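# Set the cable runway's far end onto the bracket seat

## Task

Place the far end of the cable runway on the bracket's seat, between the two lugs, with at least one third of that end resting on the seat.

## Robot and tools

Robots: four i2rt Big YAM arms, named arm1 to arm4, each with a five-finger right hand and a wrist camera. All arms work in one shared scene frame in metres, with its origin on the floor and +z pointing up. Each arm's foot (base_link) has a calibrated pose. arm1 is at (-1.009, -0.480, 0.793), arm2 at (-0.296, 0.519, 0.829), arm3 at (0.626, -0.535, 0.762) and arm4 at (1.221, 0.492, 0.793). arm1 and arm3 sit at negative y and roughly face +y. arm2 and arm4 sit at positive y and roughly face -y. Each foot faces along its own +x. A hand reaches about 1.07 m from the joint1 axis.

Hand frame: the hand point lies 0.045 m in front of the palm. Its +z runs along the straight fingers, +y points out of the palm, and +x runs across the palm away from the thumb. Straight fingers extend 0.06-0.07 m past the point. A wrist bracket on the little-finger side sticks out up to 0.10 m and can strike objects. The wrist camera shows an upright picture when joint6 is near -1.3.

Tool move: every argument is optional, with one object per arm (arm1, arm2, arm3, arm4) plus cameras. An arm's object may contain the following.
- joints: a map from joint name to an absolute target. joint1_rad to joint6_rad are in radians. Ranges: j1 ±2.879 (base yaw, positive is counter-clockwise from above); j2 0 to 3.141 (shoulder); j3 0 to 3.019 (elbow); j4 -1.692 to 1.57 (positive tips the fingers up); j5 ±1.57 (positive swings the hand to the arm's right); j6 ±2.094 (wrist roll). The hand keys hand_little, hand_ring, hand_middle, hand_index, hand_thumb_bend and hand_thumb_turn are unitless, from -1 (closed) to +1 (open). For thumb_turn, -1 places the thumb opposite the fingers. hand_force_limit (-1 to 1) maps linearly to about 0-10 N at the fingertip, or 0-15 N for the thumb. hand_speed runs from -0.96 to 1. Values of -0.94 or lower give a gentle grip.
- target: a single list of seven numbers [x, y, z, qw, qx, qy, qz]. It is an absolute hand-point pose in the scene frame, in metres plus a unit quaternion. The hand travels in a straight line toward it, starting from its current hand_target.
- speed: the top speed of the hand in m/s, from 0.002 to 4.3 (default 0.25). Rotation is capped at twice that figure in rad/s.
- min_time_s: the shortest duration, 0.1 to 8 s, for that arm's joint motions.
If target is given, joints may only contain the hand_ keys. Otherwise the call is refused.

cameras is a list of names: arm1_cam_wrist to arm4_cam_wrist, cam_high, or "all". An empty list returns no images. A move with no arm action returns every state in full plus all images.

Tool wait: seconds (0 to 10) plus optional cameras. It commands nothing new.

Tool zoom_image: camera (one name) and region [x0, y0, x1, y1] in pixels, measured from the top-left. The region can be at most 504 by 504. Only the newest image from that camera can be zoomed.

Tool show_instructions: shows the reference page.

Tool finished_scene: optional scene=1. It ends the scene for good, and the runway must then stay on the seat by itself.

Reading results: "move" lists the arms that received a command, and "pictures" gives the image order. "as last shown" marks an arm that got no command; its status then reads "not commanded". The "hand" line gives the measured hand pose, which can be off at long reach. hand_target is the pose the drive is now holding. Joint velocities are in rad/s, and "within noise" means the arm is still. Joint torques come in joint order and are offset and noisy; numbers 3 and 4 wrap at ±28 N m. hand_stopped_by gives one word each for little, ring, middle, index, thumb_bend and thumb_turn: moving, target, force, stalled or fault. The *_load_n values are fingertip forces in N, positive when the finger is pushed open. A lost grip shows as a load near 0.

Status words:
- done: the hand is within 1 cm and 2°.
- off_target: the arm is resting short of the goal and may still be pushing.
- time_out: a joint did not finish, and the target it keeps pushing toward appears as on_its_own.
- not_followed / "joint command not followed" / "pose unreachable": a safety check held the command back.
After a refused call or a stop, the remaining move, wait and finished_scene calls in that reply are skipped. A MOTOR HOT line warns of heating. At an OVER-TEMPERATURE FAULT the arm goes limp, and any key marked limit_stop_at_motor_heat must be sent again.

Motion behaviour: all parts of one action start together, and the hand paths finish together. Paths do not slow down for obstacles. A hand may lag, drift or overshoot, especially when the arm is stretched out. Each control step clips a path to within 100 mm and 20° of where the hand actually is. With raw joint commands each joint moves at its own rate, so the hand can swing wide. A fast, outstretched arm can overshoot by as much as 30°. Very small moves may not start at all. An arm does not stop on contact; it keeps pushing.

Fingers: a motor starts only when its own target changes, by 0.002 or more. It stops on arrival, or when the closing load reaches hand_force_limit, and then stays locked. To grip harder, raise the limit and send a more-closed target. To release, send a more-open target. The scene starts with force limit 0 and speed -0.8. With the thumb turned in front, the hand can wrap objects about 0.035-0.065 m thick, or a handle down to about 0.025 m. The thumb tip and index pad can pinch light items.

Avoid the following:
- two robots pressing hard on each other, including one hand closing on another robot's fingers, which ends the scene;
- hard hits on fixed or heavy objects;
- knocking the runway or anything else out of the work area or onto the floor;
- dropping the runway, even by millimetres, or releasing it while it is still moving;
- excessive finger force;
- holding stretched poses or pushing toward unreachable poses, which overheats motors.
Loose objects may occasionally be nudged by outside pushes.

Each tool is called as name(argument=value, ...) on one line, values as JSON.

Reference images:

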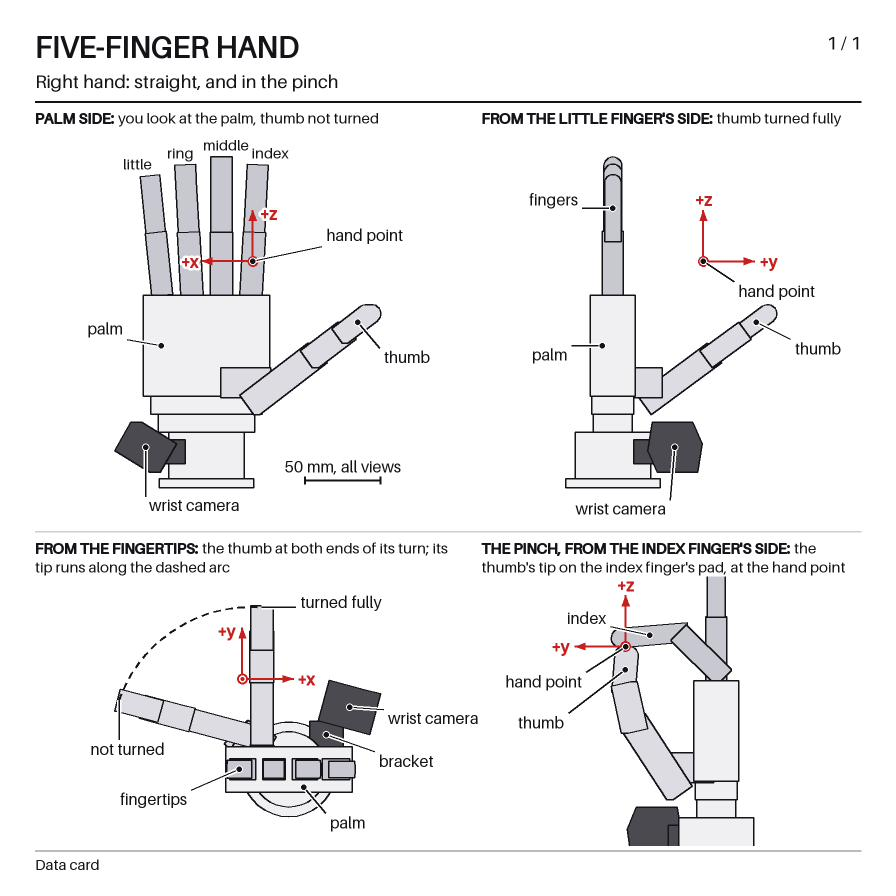

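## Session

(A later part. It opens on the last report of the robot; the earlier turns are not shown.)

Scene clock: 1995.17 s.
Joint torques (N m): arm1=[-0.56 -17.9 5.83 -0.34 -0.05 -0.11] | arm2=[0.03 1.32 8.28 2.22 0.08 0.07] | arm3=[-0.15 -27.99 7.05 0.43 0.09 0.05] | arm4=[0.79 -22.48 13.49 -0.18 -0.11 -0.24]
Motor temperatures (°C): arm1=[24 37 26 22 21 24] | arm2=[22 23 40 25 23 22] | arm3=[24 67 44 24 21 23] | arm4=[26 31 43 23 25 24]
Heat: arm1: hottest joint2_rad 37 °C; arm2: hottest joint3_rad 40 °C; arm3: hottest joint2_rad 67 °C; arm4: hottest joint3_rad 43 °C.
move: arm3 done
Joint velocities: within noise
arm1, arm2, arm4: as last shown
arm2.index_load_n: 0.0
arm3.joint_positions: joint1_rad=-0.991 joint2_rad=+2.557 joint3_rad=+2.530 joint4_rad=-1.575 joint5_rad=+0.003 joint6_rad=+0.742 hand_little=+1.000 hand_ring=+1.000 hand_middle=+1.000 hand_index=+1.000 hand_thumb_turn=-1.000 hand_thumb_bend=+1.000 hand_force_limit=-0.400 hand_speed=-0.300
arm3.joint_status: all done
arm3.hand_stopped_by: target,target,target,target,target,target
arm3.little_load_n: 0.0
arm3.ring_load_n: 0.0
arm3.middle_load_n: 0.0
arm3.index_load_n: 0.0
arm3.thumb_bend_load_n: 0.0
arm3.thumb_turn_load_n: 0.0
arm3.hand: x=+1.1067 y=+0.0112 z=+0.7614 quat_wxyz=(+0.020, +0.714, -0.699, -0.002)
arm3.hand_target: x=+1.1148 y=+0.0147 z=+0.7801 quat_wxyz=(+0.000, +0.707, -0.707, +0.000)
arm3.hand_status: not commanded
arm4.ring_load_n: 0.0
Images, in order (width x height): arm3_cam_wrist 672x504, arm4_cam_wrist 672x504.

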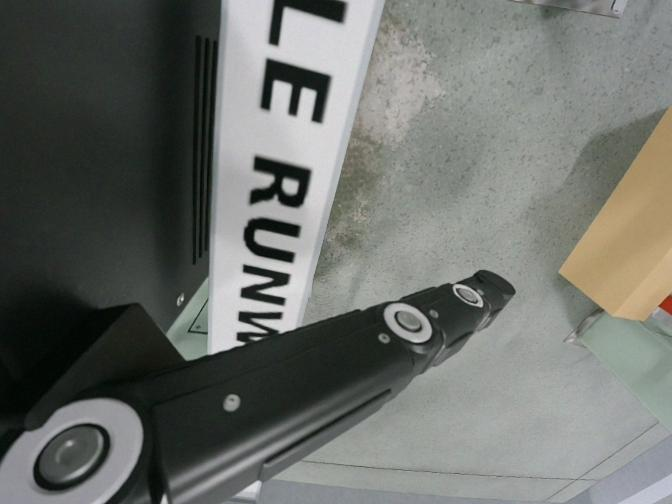

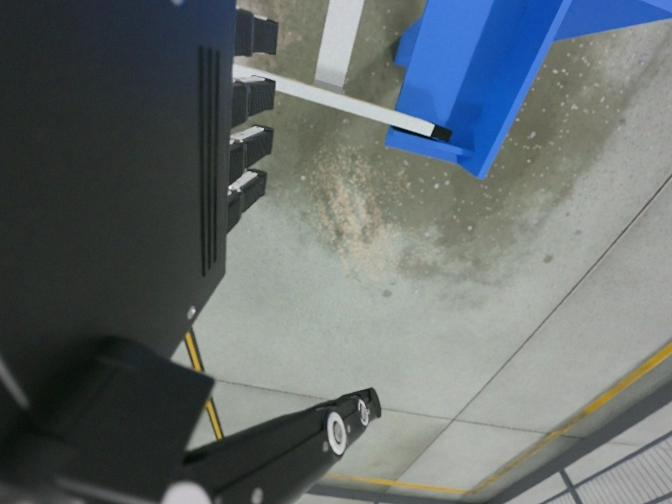

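move(arm3={"target": [1.130, 0.015, 0.785, 0, 0.7071, -0.7071, 0], "speed": 0.05}, cameras=["arm3_cam_wrist", "arm4_cam_wrist"])

Scene clock: 2003.60 s.
Joint torques (N m): arm1=[-0.32 -18.08 5.9 -0.4 -0.04 -0.11] | arm2=[-0.03 1.26 8.27 2.24 0.08 0.07] | arm3=[-0.32 -25.29 9.95 -0.54 0.09 -0.07] | arm4=[0.73 -22.53 13.5 -0.2 -0.11 -0.23]
Motor temperatures (°C): arm1=[24 37 26 22 21 24] | arm2=[22 23 40 25 23 22] | arm3=[24 66 45 24 21 23] | arm4=[26 32 42 23 25 24]
Heat: arm1: hottest joint2_rad 37 °C; arm2: hottest joint3_rad 40 °C; arm3: hottest joint2_rad 66 °C; arm4: hottest joint3_rad 42 °C.
move: arm3 off_target
Joint velocities: within noise
arm1, arm2, arm4: as last shown
arm3.joint_positions: joint1_rad=-1.003 joint2_rad=+2.603 joint3_rad=+2.661 joint4_rad=-1.639 joint5_rad=+0.003 joint6_rad=+0.742 hand_little=+1.000 hand_ring=+1.000 hand_middle=+1.000 hand_index=+1.000 hand_thumb_turn=-1.000 hand_thumb_bend=+1.000 hand_force_limit=-0.400 hand_speed=-0.300
arm3.joint_status: not commanded
arm3.hand_stopped_by: target,target,target,target,target,target
arm3.little_load_n: 0.0
arm3.ring_load_n: 0.0
arm3.middle_load_n: 0.0
arm3.index_load_n: 0.0
arm3.thumb_bend_load_n: 0.0
arm3.thumb_turn_load_n: 0.0
arm3.hand: x=+1.1223 y=+0.0131 z=+0.7762 quat_wxyz=(+0.010, +0.710, -0.704, -0.002)
arm3.hand_target: x=+1.1297 y=+0.0148 z=+0.7852 quat_wxyz=(-0.001, +0.707, -0.707, +0.000)
arm3.hand_status: off_target (0.012 m and 1.3 deg from the pose sent, 0.033 m and 2.6 deg at the start)
Images, in order (width x height): arm3_cam_wrist 672x504, arm4_cam_wrist 672x504.

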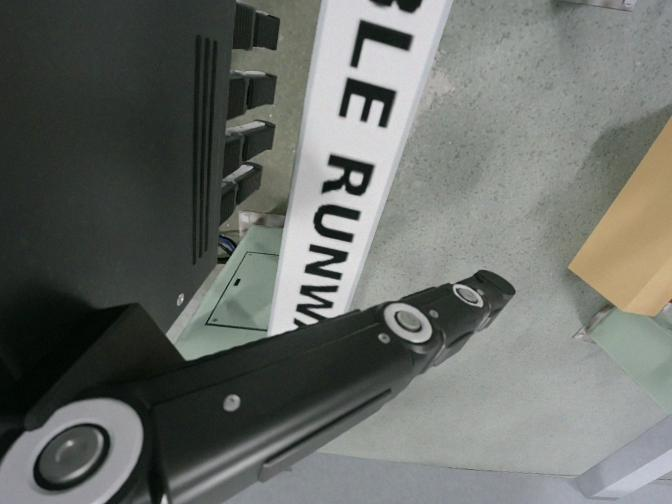

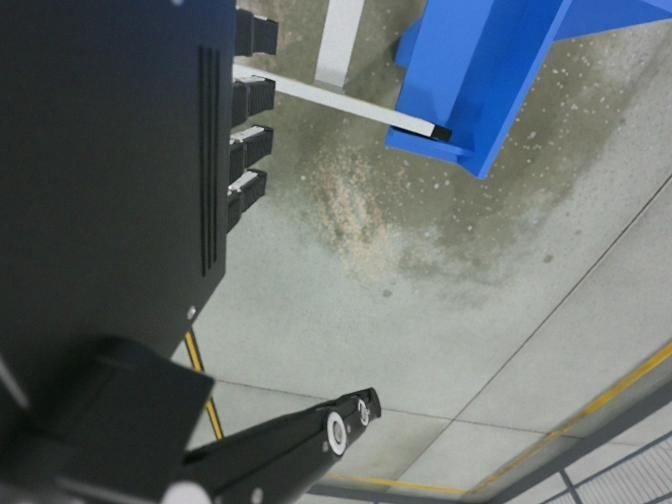

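move(arm3={"target": [1.130, 0.015, 0.96, 0, 0.7071, -0.7071, 0], "speed": 0.12}, cameras=["cam_high", "arm4_cam_wrist", "arm3_cam_wrist"])

zoom_image(camera="cam_high", region=[95, 230, 235, 330])

Scene clock: 2013.10 s.
Joint torques (N m): arm1=[-0.26 -17.96 5.93 -0.34 -0.05 -0.11] | arm2=[0.03 1.32 8.28 2.24 0.08 0.07] | arm3=[-0.62 -25.76 8.8 -0.08 -0.23 0.04] | arm4=[0.73 -22.48 13.5 -0.17 -0.11 -0.24]
Motor temperatures (°C): arm1=[24 37 26 22 21 24] | arm2=[22 23 40 25 23 22] | arm3=[24 64 47 24 21 23] | arm4=[26 32 42 23 25 24]
Heat: arm1: hottest joint2_rad 37 °C; arm2: hottest joint3_rad 40 °C; arm3: hottest joint2_rad 64 °C; arm4: hottest joint3_rad 42 °C.
move: arm3 off_target
Joint velocities: within noise
arm1, arm2, arm4: as last shown
arm3.joint_positions: joint1_rad=-1.004 joint2_rad=+2.388 joint3_rad=+2.684 joint4_rad=-1.673 joint5_rad=-0.007 joint6_rad=+0.760 hand_little=+1.000 hand_ring=+1.000 hand_middle=+1.000 hand_index=+1.000 hand_thumb_turn=-1.000 hand_thumb_bend=+1.000 hand_force_limit=-0.400 hand_speed=-0.300
arm3.joint_status: not commanded
arm3.hand_stopped_by: target,target,target,target,target,target
arm3.little_load_n: 0.0
arm3.ring_load_n: 0.0
arm3.middle_load_n: 0.0
arm3.index_load_n: 0.0
arm3.thumb_bend_load_n: 0.0
arm3.thumb_turn_load_n: 0.0
arm3.hand: x=+1.1251 y=+0.0164 z=+0.9408 quat_wxyz=(-0.093, +0.700, -0.708, -0.004)
arm3.hand_target: x=+1.1291 y=+0.0143 z=+0.9595 quat_wxyz=(-0.105, +0.691, -0.715, -0.006)
arm3.hand_status: off_target (0.020 m and 10.7 deg from the pose sent, 0.184 m and 1.3 deg at the start; a joint's target at an end of its range on 60 of 64 steps)
pictures: arm3_cam_wrist, arm4_cam_wrist, cam_high
Images, in order (width x height): arm3_cam_wrist 672x504, arm4_cam_wrist 672x504, cam_high 672x504.

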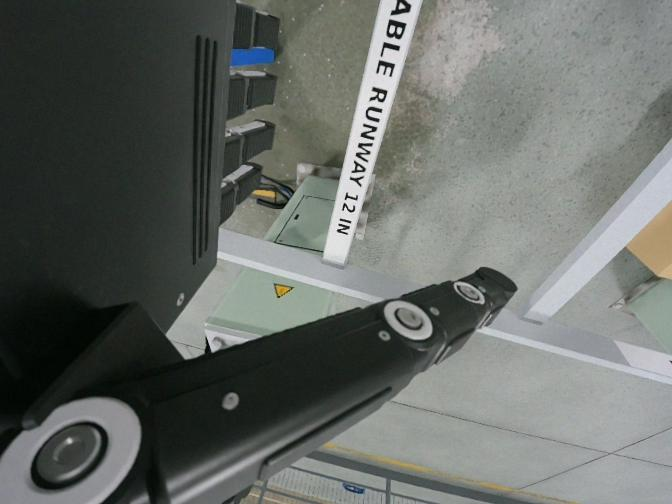

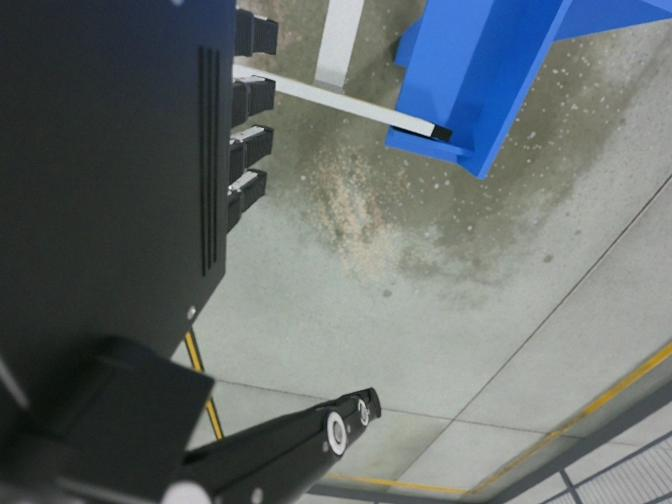

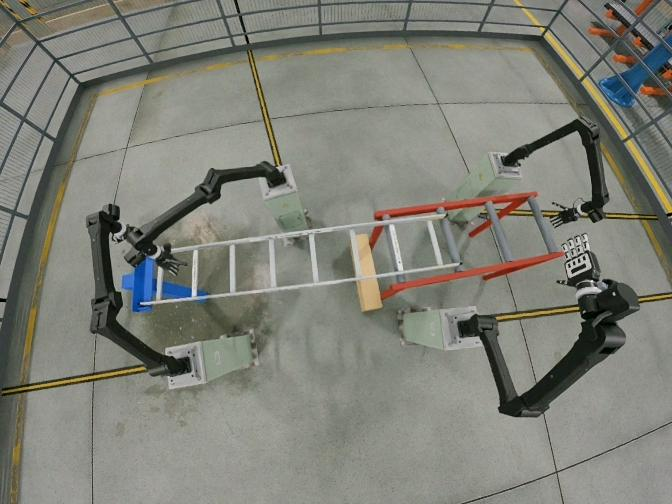

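Scaled by 3.600 from the camera's image (finer frame: 960x720).

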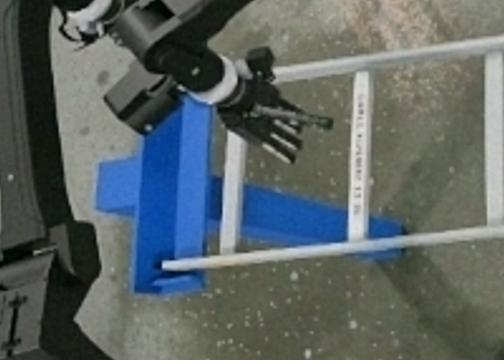

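finished_scene()

The scene is finished: the task was done.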